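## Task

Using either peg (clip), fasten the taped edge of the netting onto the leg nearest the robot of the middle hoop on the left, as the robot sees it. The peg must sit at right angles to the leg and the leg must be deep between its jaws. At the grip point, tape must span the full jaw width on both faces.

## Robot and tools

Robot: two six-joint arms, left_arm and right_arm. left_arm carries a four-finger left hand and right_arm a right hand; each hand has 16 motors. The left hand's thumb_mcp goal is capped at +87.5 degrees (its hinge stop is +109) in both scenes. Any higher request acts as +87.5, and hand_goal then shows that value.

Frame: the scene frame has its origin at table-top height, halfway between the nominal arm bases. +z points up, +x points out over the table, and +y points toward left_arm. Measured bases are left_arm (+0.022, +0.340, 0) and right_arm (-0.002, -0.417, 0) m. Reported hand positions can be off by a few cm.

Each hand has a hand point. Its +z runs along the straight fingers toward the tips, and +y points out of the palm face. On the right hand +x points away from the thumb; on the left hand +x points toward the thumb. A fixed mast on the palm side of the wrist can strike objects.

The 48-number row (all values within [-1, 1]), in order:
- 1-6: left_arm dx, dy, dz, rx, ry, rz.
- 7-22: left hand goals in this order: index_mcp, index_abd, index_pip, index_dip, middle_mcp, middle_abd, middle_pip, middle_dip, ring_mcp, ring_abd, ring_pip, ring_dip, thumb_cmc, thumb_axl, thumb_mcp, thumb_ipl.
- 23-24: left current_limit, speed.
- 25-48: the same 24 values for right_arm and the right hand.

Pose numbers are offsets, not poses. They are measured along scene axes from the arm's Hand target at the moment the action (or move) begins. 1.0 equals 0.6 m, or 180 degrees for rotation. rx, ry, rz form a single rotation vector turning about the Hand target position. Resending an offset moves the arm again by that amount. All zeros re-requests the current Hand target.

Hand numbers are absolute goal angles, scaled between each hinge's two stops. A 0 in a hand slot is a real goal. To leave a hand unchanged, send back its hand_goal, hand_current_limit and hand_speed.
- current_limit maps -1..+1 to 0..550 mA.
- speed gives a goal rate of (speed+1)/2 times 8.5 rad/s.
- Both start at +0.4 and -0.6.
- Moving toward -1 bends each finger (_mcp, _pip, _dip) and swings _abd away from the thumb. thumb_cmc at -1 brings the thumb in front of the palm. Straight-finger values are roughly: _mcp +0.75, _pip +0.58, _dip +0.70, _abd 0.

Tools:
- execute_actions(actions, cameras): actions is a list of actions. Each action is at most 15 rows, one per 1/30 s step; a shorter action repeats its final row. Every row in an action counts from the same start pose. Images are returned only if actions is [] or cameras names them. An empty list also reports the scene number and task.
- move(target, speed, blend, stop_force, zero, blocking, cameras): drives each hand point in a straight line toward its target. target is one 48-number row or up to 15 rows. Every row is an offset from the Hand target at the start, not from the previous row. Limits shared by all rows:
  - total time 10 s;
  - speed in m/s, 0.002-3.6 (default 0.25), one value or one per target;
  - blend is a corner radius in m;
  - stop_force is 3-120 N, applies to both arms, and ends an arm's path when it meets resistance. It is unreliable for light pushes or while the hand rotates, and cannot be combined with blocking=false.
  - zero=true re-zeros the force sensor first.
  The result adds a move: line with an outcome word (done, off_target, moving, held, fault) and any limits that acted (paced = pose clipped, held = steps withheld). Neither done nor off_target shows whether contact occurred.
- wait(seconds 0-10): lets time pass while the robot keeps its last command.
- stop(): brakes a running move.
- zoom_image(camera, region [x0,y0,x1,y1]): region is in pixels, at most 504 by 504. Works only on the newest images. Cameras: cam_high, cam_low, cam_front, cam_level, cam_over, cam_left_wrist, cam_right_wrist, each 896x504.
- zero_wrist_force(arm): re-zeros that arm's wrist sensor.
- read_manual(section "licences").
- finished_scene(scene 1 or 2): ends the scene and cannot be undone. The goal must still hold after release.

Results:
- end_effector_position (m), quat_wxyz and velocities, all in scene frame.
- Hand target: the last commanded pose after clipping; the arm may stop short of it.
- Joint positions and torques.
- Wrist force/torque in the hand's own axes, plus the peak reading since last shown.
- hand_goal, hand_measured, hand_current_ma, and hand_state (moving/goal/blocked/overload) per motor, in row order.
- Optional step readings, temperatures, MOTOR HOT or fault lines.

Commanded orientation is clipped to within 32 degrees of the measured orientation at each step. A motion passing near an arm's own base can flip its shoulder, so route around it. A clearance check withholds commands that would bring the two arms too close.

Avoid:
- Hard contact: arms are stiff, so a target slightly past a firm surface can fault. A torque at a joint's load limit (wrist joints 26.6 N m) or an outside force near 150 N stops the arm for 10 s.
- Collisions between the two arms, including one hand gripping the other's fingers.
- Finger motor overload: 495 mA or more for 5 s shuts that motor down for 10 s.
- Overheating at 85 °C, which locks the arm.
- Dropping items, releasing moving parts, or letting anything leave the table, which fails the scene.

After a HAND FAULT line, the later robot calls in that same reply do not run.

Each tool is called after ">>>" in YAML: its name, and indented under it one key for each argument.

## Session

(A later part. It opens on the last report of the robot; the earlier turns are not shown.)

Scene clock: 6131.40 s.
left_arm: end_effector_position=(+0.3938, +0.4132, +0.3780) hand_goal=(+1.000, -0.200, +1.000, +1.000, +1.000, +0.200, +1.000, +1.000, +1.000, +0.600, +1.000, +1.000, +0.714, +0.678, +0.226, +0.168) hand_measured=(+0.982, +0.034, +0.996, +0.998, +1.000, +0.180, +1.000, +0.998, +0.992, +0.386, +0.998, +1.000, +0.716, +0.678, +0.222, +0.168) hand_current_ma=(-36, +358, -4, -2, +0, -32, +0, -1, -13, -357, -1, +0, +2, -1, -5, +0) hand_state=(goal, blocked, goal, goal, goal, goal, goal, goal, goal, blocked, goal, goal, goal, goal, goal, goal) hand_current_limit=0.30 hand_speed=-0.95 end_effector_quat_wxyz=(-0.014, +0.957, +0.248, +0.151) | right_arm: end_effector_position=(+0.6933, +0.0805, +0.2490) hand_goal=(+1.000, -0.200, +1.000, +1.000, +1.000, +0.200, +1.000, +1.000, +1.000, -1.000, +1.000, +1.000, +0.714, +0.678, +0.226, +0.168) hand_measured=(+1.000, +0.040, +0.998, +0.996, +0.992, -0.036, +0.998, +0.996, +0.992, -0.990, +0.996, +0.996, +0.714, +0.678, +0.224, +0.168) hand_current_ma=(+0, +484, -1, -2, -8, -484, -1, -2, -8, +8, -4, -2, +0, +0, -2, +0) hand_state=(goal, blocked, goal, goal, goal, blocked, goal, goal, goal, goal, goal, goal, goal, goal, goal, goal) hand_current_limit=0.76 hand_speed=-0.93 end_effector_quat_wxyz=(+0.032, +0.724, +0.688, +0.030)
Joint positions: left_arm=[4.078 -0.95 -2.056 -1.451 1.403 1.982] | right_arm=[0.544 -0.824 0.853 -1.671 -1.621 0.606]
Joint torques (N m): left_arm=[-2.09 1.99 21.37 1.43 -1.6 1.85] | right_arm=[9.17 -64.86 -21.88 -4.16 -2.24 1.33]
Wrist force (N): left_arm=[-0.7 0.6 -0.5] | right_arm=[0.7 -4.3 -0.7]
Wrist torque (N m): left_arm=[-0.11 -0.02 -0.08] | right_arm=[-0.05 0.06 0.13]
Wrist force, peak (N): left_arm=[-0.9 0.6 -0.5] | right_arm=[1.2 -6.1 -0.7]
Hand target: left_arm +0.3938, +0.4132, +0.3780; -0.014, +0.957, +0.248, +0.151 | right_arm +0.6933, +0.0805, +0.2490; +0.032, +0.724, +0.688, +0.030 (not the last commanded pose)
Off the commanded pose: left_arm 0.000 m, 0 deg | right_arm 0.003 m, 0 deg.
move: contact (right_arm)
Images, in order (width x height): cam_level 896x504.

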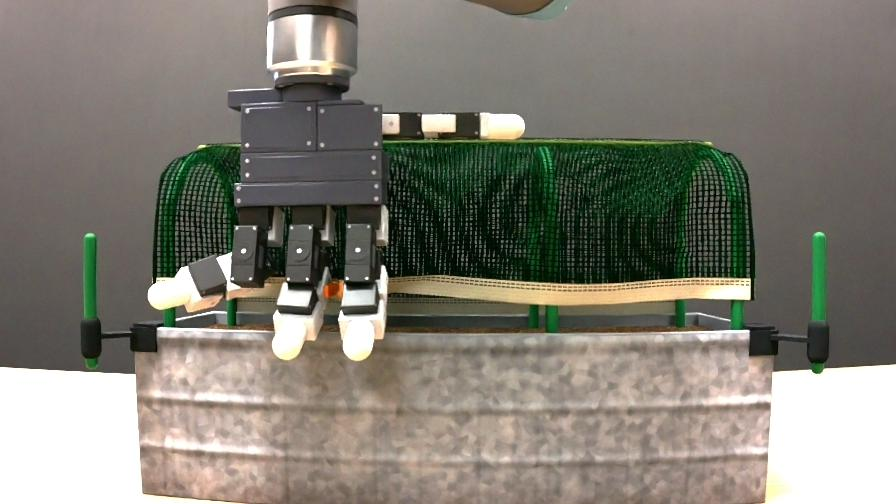

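>>> execute_actions:
  actions:
    - [[0,0,0,0,0,0,1,-0.2,1,1,1,0.2,1,1,1,0.6,1,1,0.714,0.678,0.226,0.168,0.3,-0.95,0,0,0,0,0,0,1,0.16,1,1,1,-0.16,1,1,1,-1,1,1,0.714,0.678,0.226,0.168,0.76,-0.95]]
    - [[0,0,0,0,0,0,1,-0.2,1,1,1,0.2,1,1,1,0.6,1,1,0.714,0.678,0.226,0.168,0.3,-0.95,0,0,0,0,0,0,1,0.16,1,1,1,-0.16,1,1,1,-1,1,1,0.714,0.678,0.226,0.168,0.76,-0.95]]
    - [[0,0,0,0,0,0,1,-0.2,1,1,1,0.2,1,1,1,0.6,1,1,0.714,0.678,0.226,0.168,0.3,-0.95,0,0,0.0004,0,0,0,1,0.16,1,1,1,-0.16,1,1,1,-1,1,1,0.714,0.678,0.226,0.168,0.76,-0.95],[0,0,0,0,0,0,1,-0.2,1,1,1,0.2,1,1,1,0.6,1,1,0.714,0.678,0.226,0.168,0.3,-0.95,0,0,0.0008,0,0,0,1,0.16,1,1,1,-0.16,1,1,1,-1,1,1,0.714,0.678,0.226,0.168,0.76,-0.95],[0,0,0,0,0,0,1,-0.2,1,1,1,0.2,1,1,1,0.6,1,1,0.714,0.678,0.226,0.168,0.3,-0.95,0,0,0.00125,0,0,0,1,0.16,1,1,1,-0.16,1,1,1,-1,1,1,0.714,0.678,0.226,0.168,0.76,-0.95]]
    - [[0,0,0,0,0,0,1,-0.2,1,1,1,0.2,1,1,1,0.6,1,1,0.714,0.678,0.226,0.168,0.3,-0.95,0,0,0.0004,0,0,0,1,0.16,1,1,1,-0.16,1,1,1,-1,1,1,0.714,0.678,0.226,0.168,0.76,-0.95],[0,0,0,0,0,0,1,-0.2,1,1,1,0.2,1,1,1,0.6,1,1,0.714,0.678,0.226,0.168,0.3,-0.95,0,0,0.0008,0,0,0,1,0.16,1,1,1,-0.16,1,1,1,-1,1,1,0.714,0.678,0.226,0.168,0.76,-0.95],[0,0,0,0,0,0,1,-0.2,1,1,1,0.2,1,1,1,0.6,1,1,0.714,0.678,0.226,0.168,0.3,-0.95,0,0,0.00125,0,0,0,1,0.16,1,1,1,-0.16,1,1,1,-1,1,1,0.714,0.678,0.226,0.168,0.76,-0.95]]

>>> move:
  target: [0,0,0,0,0,0,1,-0.2,1,1,1,0.2,1,1,1,0.6,1,1,0.714,0.678,0.226,0.168,0.3,-0.95,0,0,0,0,0,0,1,0.75,1,1,1,-0.58,1,1,1,-1,1,1,0.714,0.678,0.226,0.168,0.6,-0.88]

>>> move:
  target: [0,0,0,0,0,0,1,-0.2,1,1,1,0.2,1,1,1,0.6,1,1,0.714,0.678,0.226,0.168,0.3,-0.95,-0.1917,0.0093,0,0,0,0,1,0.75,1,1,1,-0.58,1,1,1,-1,1,1,0.714,0.678,0.226,0.168,0.6,-0.88]
  speed: 0.05

>>> move:
  target:
    - [0,0,0,0,0,0,1,-0.2,1,1,1,0.2,1,1,1,0.6,1,1,0.714,0.678,0.226,0.168,0.3,-0.95,-0.19,0.0,0.08,0,0,0,1,0.75,1,1,1,-0.58,1,1,1,-1,1,1,0.714,0.678,0.226,0.168,0.6,-0.88]
    - [0,0,0,0,0,0,1,-0.2,1,1,1,0.2,1,1,1,0.6,1,1,0.714,0.678,0.226,0.168,0.3,-0.95,-0.24,-0.62,0.1,0,0,0,1,0.75,1,1,1,-0.58,1,1,1,-1,1,1,0.714,0.678,0.226,0.168,0.6,-0.88]
  speed: 0.15
  blend: [0.03, 0]
  cameras: ["cam_level","cam_over","cam_front","cam_low"]

>>> zoom_image:
  camera: "cam_level"
  region: [315, 265, 365, 305]

>>> zoom_image:
  camera: "cam_level"
  region: [290, 240, 400, 340]

>>> zoom_image:
  camera: "cam_low"
  region: [370, 180, 450, 240]

>>> zoom_image:
  camera: "cam_front"
  region: [310, 230, 440, 340]

>>> zoom_image:
  camera: "cam_over"
  region: [350, 200, 430, 290]

Scene clock: 6177.33 s.
left_arm: end_effector_position=(+0.3938, +0.4132, +0.3780) hand_goal=(+1.000, -0.200, +1.000, +1.000, +1.000, +0.200, +1.000, +1.000, +1.000, +0.600, +1.000, +1.000, +0.714, +0.678, +0.226, +0.168) hand_measured=(+0.982, +0.034, +0.996, +0.998, +1.000, +0.180, +1.000, +0.998, +0.992, +0.386, +0.998, +1.000, +0.716, +0.678, +0.222, +0.168) hand_current_ma=(-36, +358, -4, -2, +0, -32, +0, -1, -13, -357, -1, +0, +2, -1, -5, +0) hand_state=(goal, blocked, goal, goal, goal, goal, goal, goal, goal, blocked, goal, goal, goal, goal, goal, goal) hand_current_limit=0.30 hand_speed=-0.95 end_effector_quat_wxyz=(-0.014, +0.957, +0.248, +0.151) | right_arm: end_effector_position=(+0.6934, +0.0805, +0.2505) hand_goal=(+1.000, +0.160, +1.000, +1.000, +1.000, -0.160, +1.000, +1.000, +1.000, -1.000, +1.000, +1.000, +0.714, +0.678, +0.226, +0.168) hand_measured=(+1.000, +0.194, +0.998, +0.996, +1.000, -0.194, +0.996, +0.996, +0.992, -0.990, +0.996, +0.996, +0.714, +0.678, +0.224, +0.168) hand_current_ma=(+0, +48, -1, -2, +0, -49, -2, -2, -8, +8, -4, -2, +0, +0, -2, +0) hand_state=(goal, blocked, goal, goal, goal, blocked, goal, goal, goal, goal, goal, goal, goal, goal, goal, goal) hand_current_limit=0.76 hand_speed=-0.95 end_effector_quat_wxyz=(+0.032, +0.724, +0.688, +0.030)
Joint positions: left_arm=[4.078 -0.95 -2.056 -1.451 1.403 1.982] | right_arm=[0.544 -0.824 0.849 -1.667 -1.621 0.606]
Joint torques (N m): left_arm=[-2.71 1.11 21.29 1.56 -1.57 1.73] | right_arm=[6.6 -64.47 -22.1 -4 -1.82 1.24]
Wrist force (N): left_arm=[-0.7 0.6 -0.7] | right_arm=[0.5 -3.9 -0.1]
Wrist torque (N m): left_arm=[-0.09 -0.03 -0.07] | right_arm=[-0.12 -0.02 0.13]
Wrist force, peak (N): left_arm=[-0.7 0.6 -0.7] | right_arm=[0.0 -5.3 -1.0]
Hand target: left_arm +0.3938, +0.4132, +0.3780; -0.014, +0.957, +0.248, +0.151 | right_arm +0.6933, +0.0805, +0.2505; +0.032, +0.724, +0.688, +0.030
Off the commanded pose: left_arm 0.000 m, 0 deg | right_arm 0.000 m, 0 deg.
Step readings (end_effector_position of left_arm | right_arm):
0: (+0.3938, +0.4132, +0.3780) | (+0.6933, +0.0805, +0.2490)
1: (+0.3938, +0.4132, +0.3780) | (+0.6933, +0.0805, +0.2490)
2: (+0.3938, +0.4132, +0.3780) | (+0.6933, +0.0805, +0.2490)
4: (+0.3938, +0.4132, +0.3780) | (+0.6933, +0.0805, +0.2490)
8: (+0.3938, +0.4132, +0.3780) | (+0.6933, +0.0805, +0.2490)
15: (+0.3938, +0.4132, +0.3780) | (+0.6933, +0.0805, +0.2490)
16: (+0.3938, +0.4132, +0.3780) | (+0.6933, +0.0805, +0.2490)
17: (+0.3938, +0.4132, +0.3780) | (+0.6933, +0.0805, +0.2490)
19: (+0.3938, +0.4132, +0.3780) | (+0.6933, +0.0805, +0.2490)
23: (+0.3938, +0.4132, +0.3780) | (+0.6933, +0.0805, +0.2490)
30: (+0.3938, +0.4132, +0.3780) | (+0.6933, +0.0805, +0.2490)
31: (+0.3938, +0.4132, +0.3780) | (+0.6933, +0.0805, +0.2490)
32: (+0.3938, +0.4132, +0.3780) | (+0.6933, +0.0805, +0.2491)
34: (+0.3938, +0.4132, +0.3780) | (+0.6933, +0.0805, +0.2495)
38: (+0.3938, +0.4132, +0.3780) | (+0.6933, +0.0805, +0.2498)
45: (+0.3938, +0.4132, +0.3780) | (+0.6933, +0.0805, +0.2498)
46: (+0.3938, +0.4132, +0.3780) | (+0.6933, +0.0805, +0.2498)
47: (+0.3938, +0.4132, +0.3780) | (+0.6934, +0.0805, +0.2498)
49: (+0.3938, +0.4132, +0.3780) | (+0.6934, +0.0805, +0.2502)
53: (+0.3938, +0.4132, +0.3780) | (+0.6933, +0.0805, +0.2505)
60: (+0.3938, +0.4132, +0.3780) | (+0.6933, +0.0805, +0.2505)

Scene clock: 6178.80 s.
left_arm: end_effector_position=(+0.3938, +0.4132, +0.3780) hand_goal=(+1.000, -0.200, +1.000, +1.000, +1.000, +0.200, +1.000, +1.000, +1.000, +0.600, +1.000, +1.000, +0.714, +0.678, +0.226, +0.168) hand_measured=(+0.982, +0.034, +0.996, +0.998, +1.000, +0.180, +1.000, +0.998, +0.992, +0.386, +0.998, +1.000, +0.716, +0.678, +0.222, +0.168) hand_current_ma=(-36, +358, -4, -2, +0, -32, +0, -1, -13, -357, -1, +0, +2, -1, -5, +0) hand_state=(goal, blocked, goal, goal, goal, goal, goal, goal, goal, blocked, goal, goal, goal, goal, goal, goal) hand_current_limit=0.30 hand_speed=-0.95 end_effector_quat_wxyz=(-0.014, +0.957, +0.248, +0.151) | right_arm: end_effector_position=(+0.6933, +0.0805, +0.2505) hand_goal=(+1.000, +0.750, +1.000, +1.000, +1.000, -0.580, +1.000, +1.000, +1.000, -1.000, +1.000, +1.000, +0.714, +0.678, +0.226, +0.168) hand_measured=(+0.998, +0.742, +0.998, +0.996, +0.998, -0.564, +0.996, +0.996, +0.992, -0.990, +0.996, +0.996, +0.714, +0.678, +0.224, +0.168) hand_current_ma=(-1, -6, -1, -2, -1, +16, -2, -2, -8, +8, -4, -2, +0, +0, -2, +0) hand_state=(goal, goal, goal, goal, goal, goal, goal, goal, goal, goal, goal, goal, goal, goal, goal, goal) hand_current_limit=0.60 hand_speed=-0.88 end_effector_quat_wxyz=(+0.032, +0.724, +0.688, +0.030)
Joint positions: left_arm=[4.078 -0.95 -2.056 -1.451 1.403 1.982] | right_arm=[0.544 -0.824 0.849 -1.667 -1.621 0.606]
Joint torques (N m): left_arm=[-2.7 1.5 21.53 1.45 -1.54 1.84] | right_arm=[6.25 -64.25 -18.4 -3.04 -0.08 0.94]
Wrist force (N): left_arm=[-0.8 0.5 -0.4] | right_arm=[0.3 -1.3 -0.2]
Wrist torque (N m): left_arm=[-0.12 -0.01 -0.07] | right_arm=[-0.13 0.00 0.12]
Wrist force, peak (N): left_arm=[-0.8 0.7 -0.4] | right_arm=[0.0 -4.0 -0.8]
Hand target: left_arm +0.3938, +0.4132, +0.3780; -0.014, +0.957, +0.248, +0.151 | right_arm +0.6933, +0.0805, +0.2505; +0.032, +0.724, +0.688, +0.030
Off the commanded pose: left_arm 0.000 m, 0 deg | right_arm 0.000 m, 0 deg.
move: done

Scene clock: 6181.40 s.
left_arm: end_effector_position=(+0.3938, +0.4132, +0.3780) hand_goal=(+1.000, -0.200, +1.000, +1.000, +1.000, +0.200, +1.000, +1.000, +1.000, +0.600, +1.000, +1.000, +0.714, +0.678, +0.226, +0.168) hand_measured=(+0.982, +0.034, +0.996, +0.998, +1.000, +0.180, +1.000, +0.998, +0.992, +0.386, +0.998, +1.000, +0.716, +0.678, +0.222, +0.168) hand_current_ma=(-36, +358, -4, -2, +0, -32, +0, -1, -13, -357, -1, +0, +2, -1, -5, +0) hand_state=(goal, blocked, goal, goal, goal, goal, goal, goal, goal, blocked, goal, goal, goal, goal, goal, goal) hand_current_limit=0.30 hand_speed=-0.95 end_effector_quat_wxyz=(-0.014, +0.957, +0.248, +0.151) | right_arm: end_effector_position=(+0.5782, +0.0862, +0.2506) hand_goal=(+1.000, +0.750, +1.000, +1.000, +1.000, -0.580, +1.000, +1.000, +1.000, -1.000, +1.000, +1.000, +0.714, +0.678, +0.226, +0.168) hand_measured=(+0.998, +0.742, +0.998, +0.996, +0.998, -0.564, +0.996, +0.996, +0.992, -0.990, +0.996, +0.996, +0.714, +0.678, +0.224, +0.168) hand_current_ma=(-1, -6, -1, -2, -1, +16, -2, -2, -8, +8, -4, -2, +0, +0, -2, +0) hand_state=(goal, goal, goal, goal, goal, goal, goal, goal, goal, goal, goal, goal, goal, goal, goal, goal) hand_current_limit=0.60 hand_speed=-0.88 end_effector_quat_wxyz=(+0.032, +0.724, +0.688, +0.030)
Joint positions: left_arm=[4.078 -0.95 -2.056 -1.451 1.403 1.982] | right_arm=[0.639 -1.041 1.206 -1.801 -1.627 0.7]
Joint torques (N m): left_arm=[-3.13 1.33 21.27 1.55 -1.48 1.76] | right_arm=[-11.35 -39.24 -36.69 -0.67 -0.85 -1.34]
Wrist force (N): left_arm=[-0.6 0.6 -0.5] | right_arm=[-0.3 -1.1 0.0]
Wrist torque (N m): left_arm=[-0.10 -0.04 -0.06] | right_arm=[-0.12 0.06 -0.14]
Wrist force, peak (N): left_arm=[-0.7 0.8 -0.5] | right_arm=[0.2 -2.6 -0.3]
Hand target: left_arm +0.3938, +0.4132, +0.3780; -0.014, +0.957, +0.248, +0.151 | right_arm +0.5783, +0.0861, +0.2505; +0.032, +0.724, +0.688, +0.030
Off the commanded pose: left_arm 0.000 m, 0 deg | right_arm 0.000 m, 0 deg.
move: done

Scene clock: 6185.20 s.
left_arm: end_effector_position=(+0.3938, +0.4132, +0.3780) hand_goal=(+1.000, -0.200, +1.000, +1.000, +1.000, +0.200, +1.000, +1.000, +1.000, +0.600, +1.000, +1.000, +0.714, +0.678, +0.226, +0.168) hand_measured=(+0.982, +0.034, +0.996, +0.998, +1.000, +0.180, +1.000, +0.998, +0.992, +0.386, +0.998, +1.000, +0.716, +0.678, +0.222, +0.168) hand_current_ma=(-36, +358, -4, -2, +0, -32, +0, -1, -13, -357, -1, +0, +2, -1, -5, +0) hand_state=(goal, blocked, goal, goal, goal, goal, goal, goal, goal, blocked, goal, goal, goal, goal, goal, goal) hand_current_limit=0.30 hand_speed=-0.95 end_effector_quat_wxyz=(-0.014, +0.957, +0.248, +0.151) | right_arm: end_effector_position=(+0.4343, -0.2858, +0.3104) hand_goal=(+1.000, +0.750, +1.000, +1.000, +1.000, -0.580, +1.000, +1.000, +1.000, -1.000, +1.000, +1.000, +0.714, +0.678, +0.226, +0.168) hand_measured=(+0.998, +0.742, +0.998, +0.996, +0.996, -0.564, +0.996, +0.996, +0.992, -0.990, +0.996, +0.996, +0.714, +0.678, +0.224, +0.168) hand_current_ma=(-2, -5, -1, -2, -2, +16, -2, -2, -8, +8, -4, -2, +0, +0, -2, +0) hand_state=(goal, goal, goal, goal, goal, goal, goal, goal, goal, goal, goal, goal, goal, goal, goal, goal) hand_current_limit=0.60 hand_speed=-0.88 end_effector_quat_wxyz=(+0.032, +0.724, +0.688, +0.030)
Joint positions: left_arm=[4.078 -0.95 -2.056 -1.451 1.403 1.982] | right_arm=[0.064 -1.921 2.019 -1.755 -1.582 0.126]
Joint torques (N m): left_arm=[-3.07 1.1 21.31 1.4 -1.56 1.75] | right_arm=[-9.96 -8.18 -36.19 -4.08 -1.8 -1.63]
Wrist force (N): left_arm=[-0.8 0.4 -0.6] | right_arm=[0.0 -1.6 -0.1]
Wrist torque (N m): left_arm=[-0.12 -0.02 -0.07] | right_arm=[-0.19 0.03 -0.11]
Wrist force, peak (N): left_arm=[-0.8 0.6 -0.6] | right_arm=[0.7 -2.3 -0.2]
Hand target: left_arm +0.3938, +0.4132, +0.3780; -0.014, +0.957, +0.248, +0.151 | right_arm +0.4343, -0.2859, +0.3105; +0.032, +0.724, +0.688, +0.030
Off the commanded pose: left_arm 0.000 m, 0 deg | right_arm 0.000 m, 0 deg.
move: done
Images, in order (width x height): cam_low 896x504, cam_front 896x504, cam_level 896x504, cam_over 896x504.

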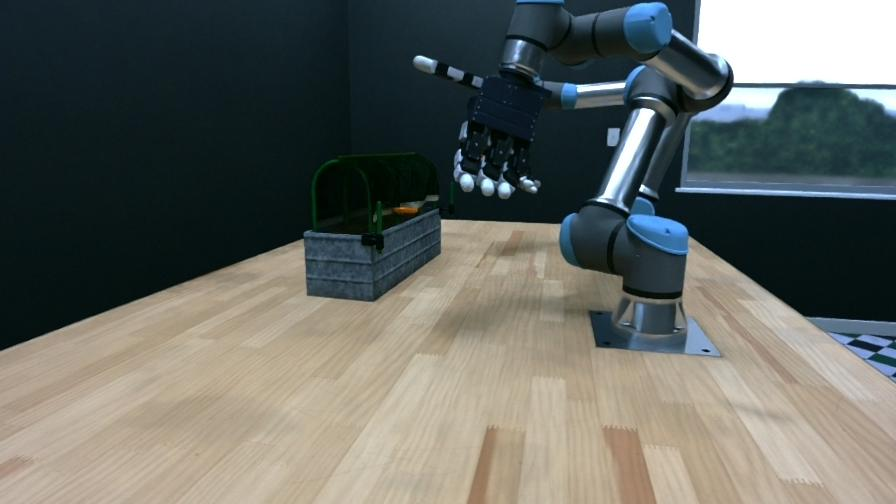

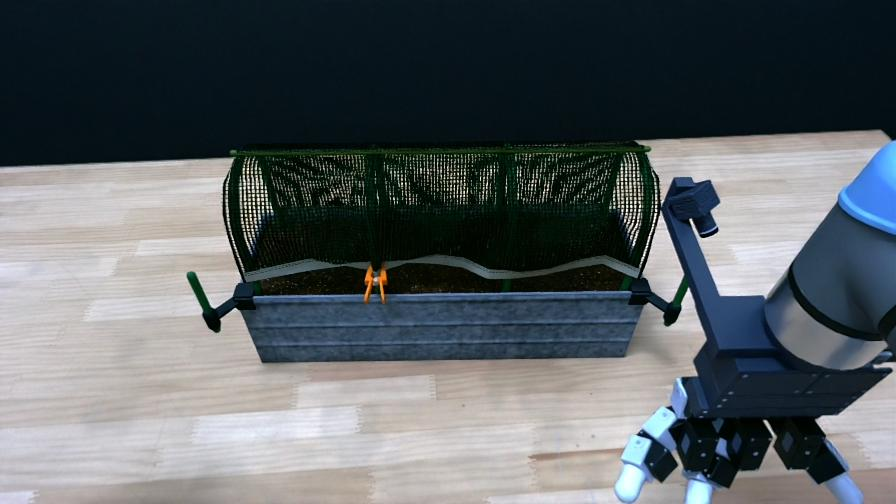

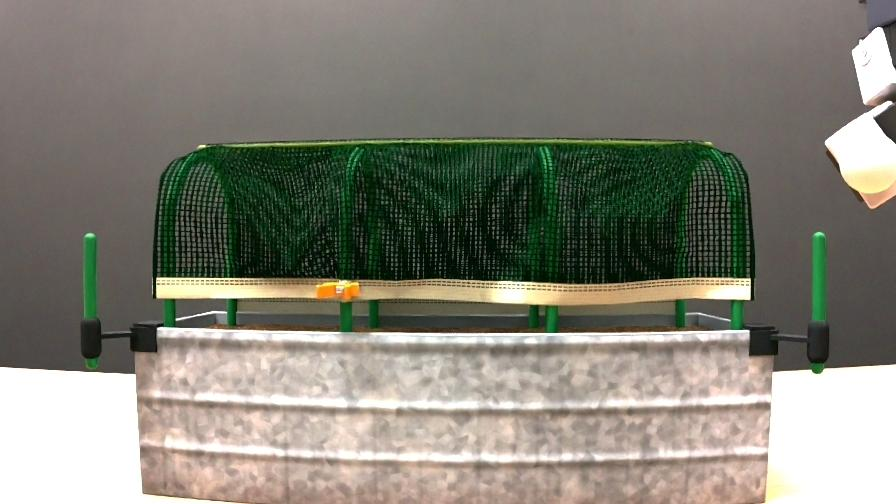

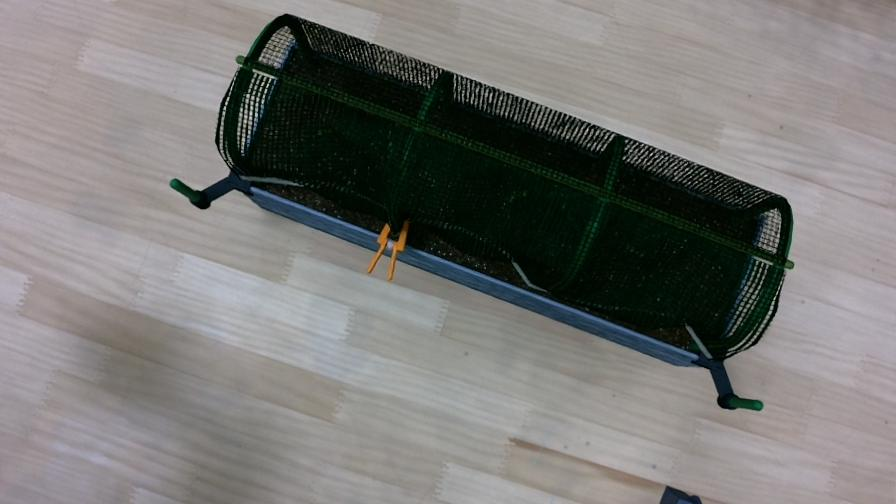

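Scaled by 10.080.

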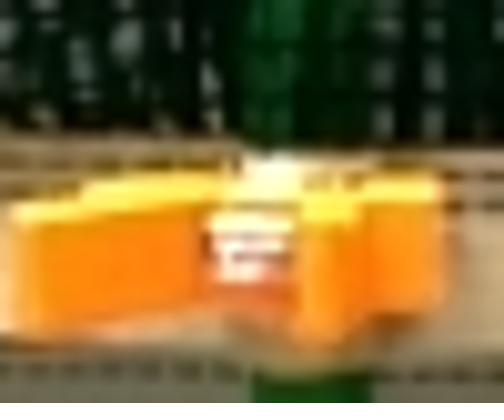

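Scaled by 4.582.

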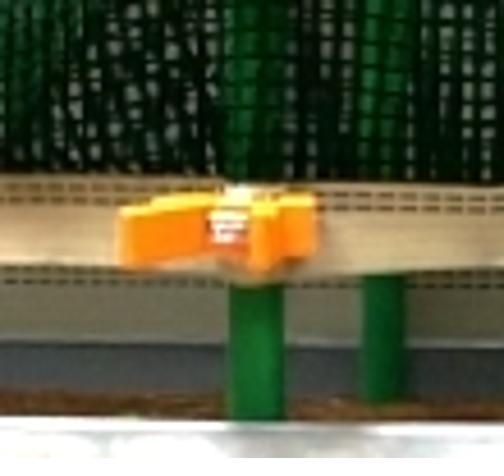

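Scaled by 6.300.

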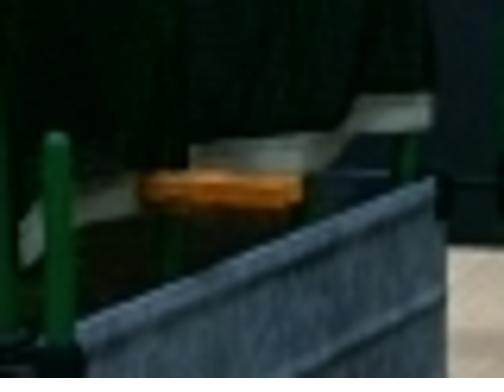

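Scaled by 3.877.

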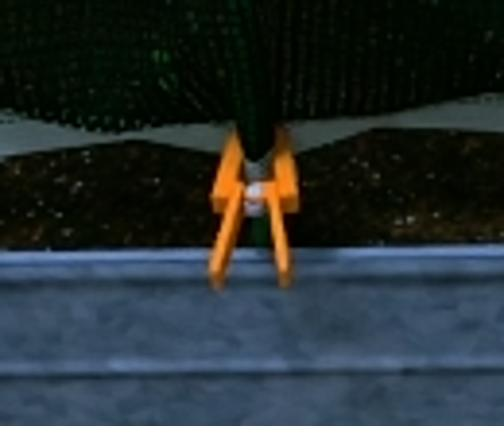

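Scaled by 5.600.

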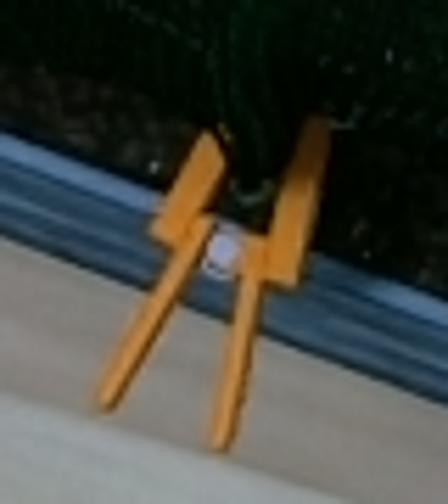

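>>> finished_scene:
  scene: 2

The scene is finished: the task was done.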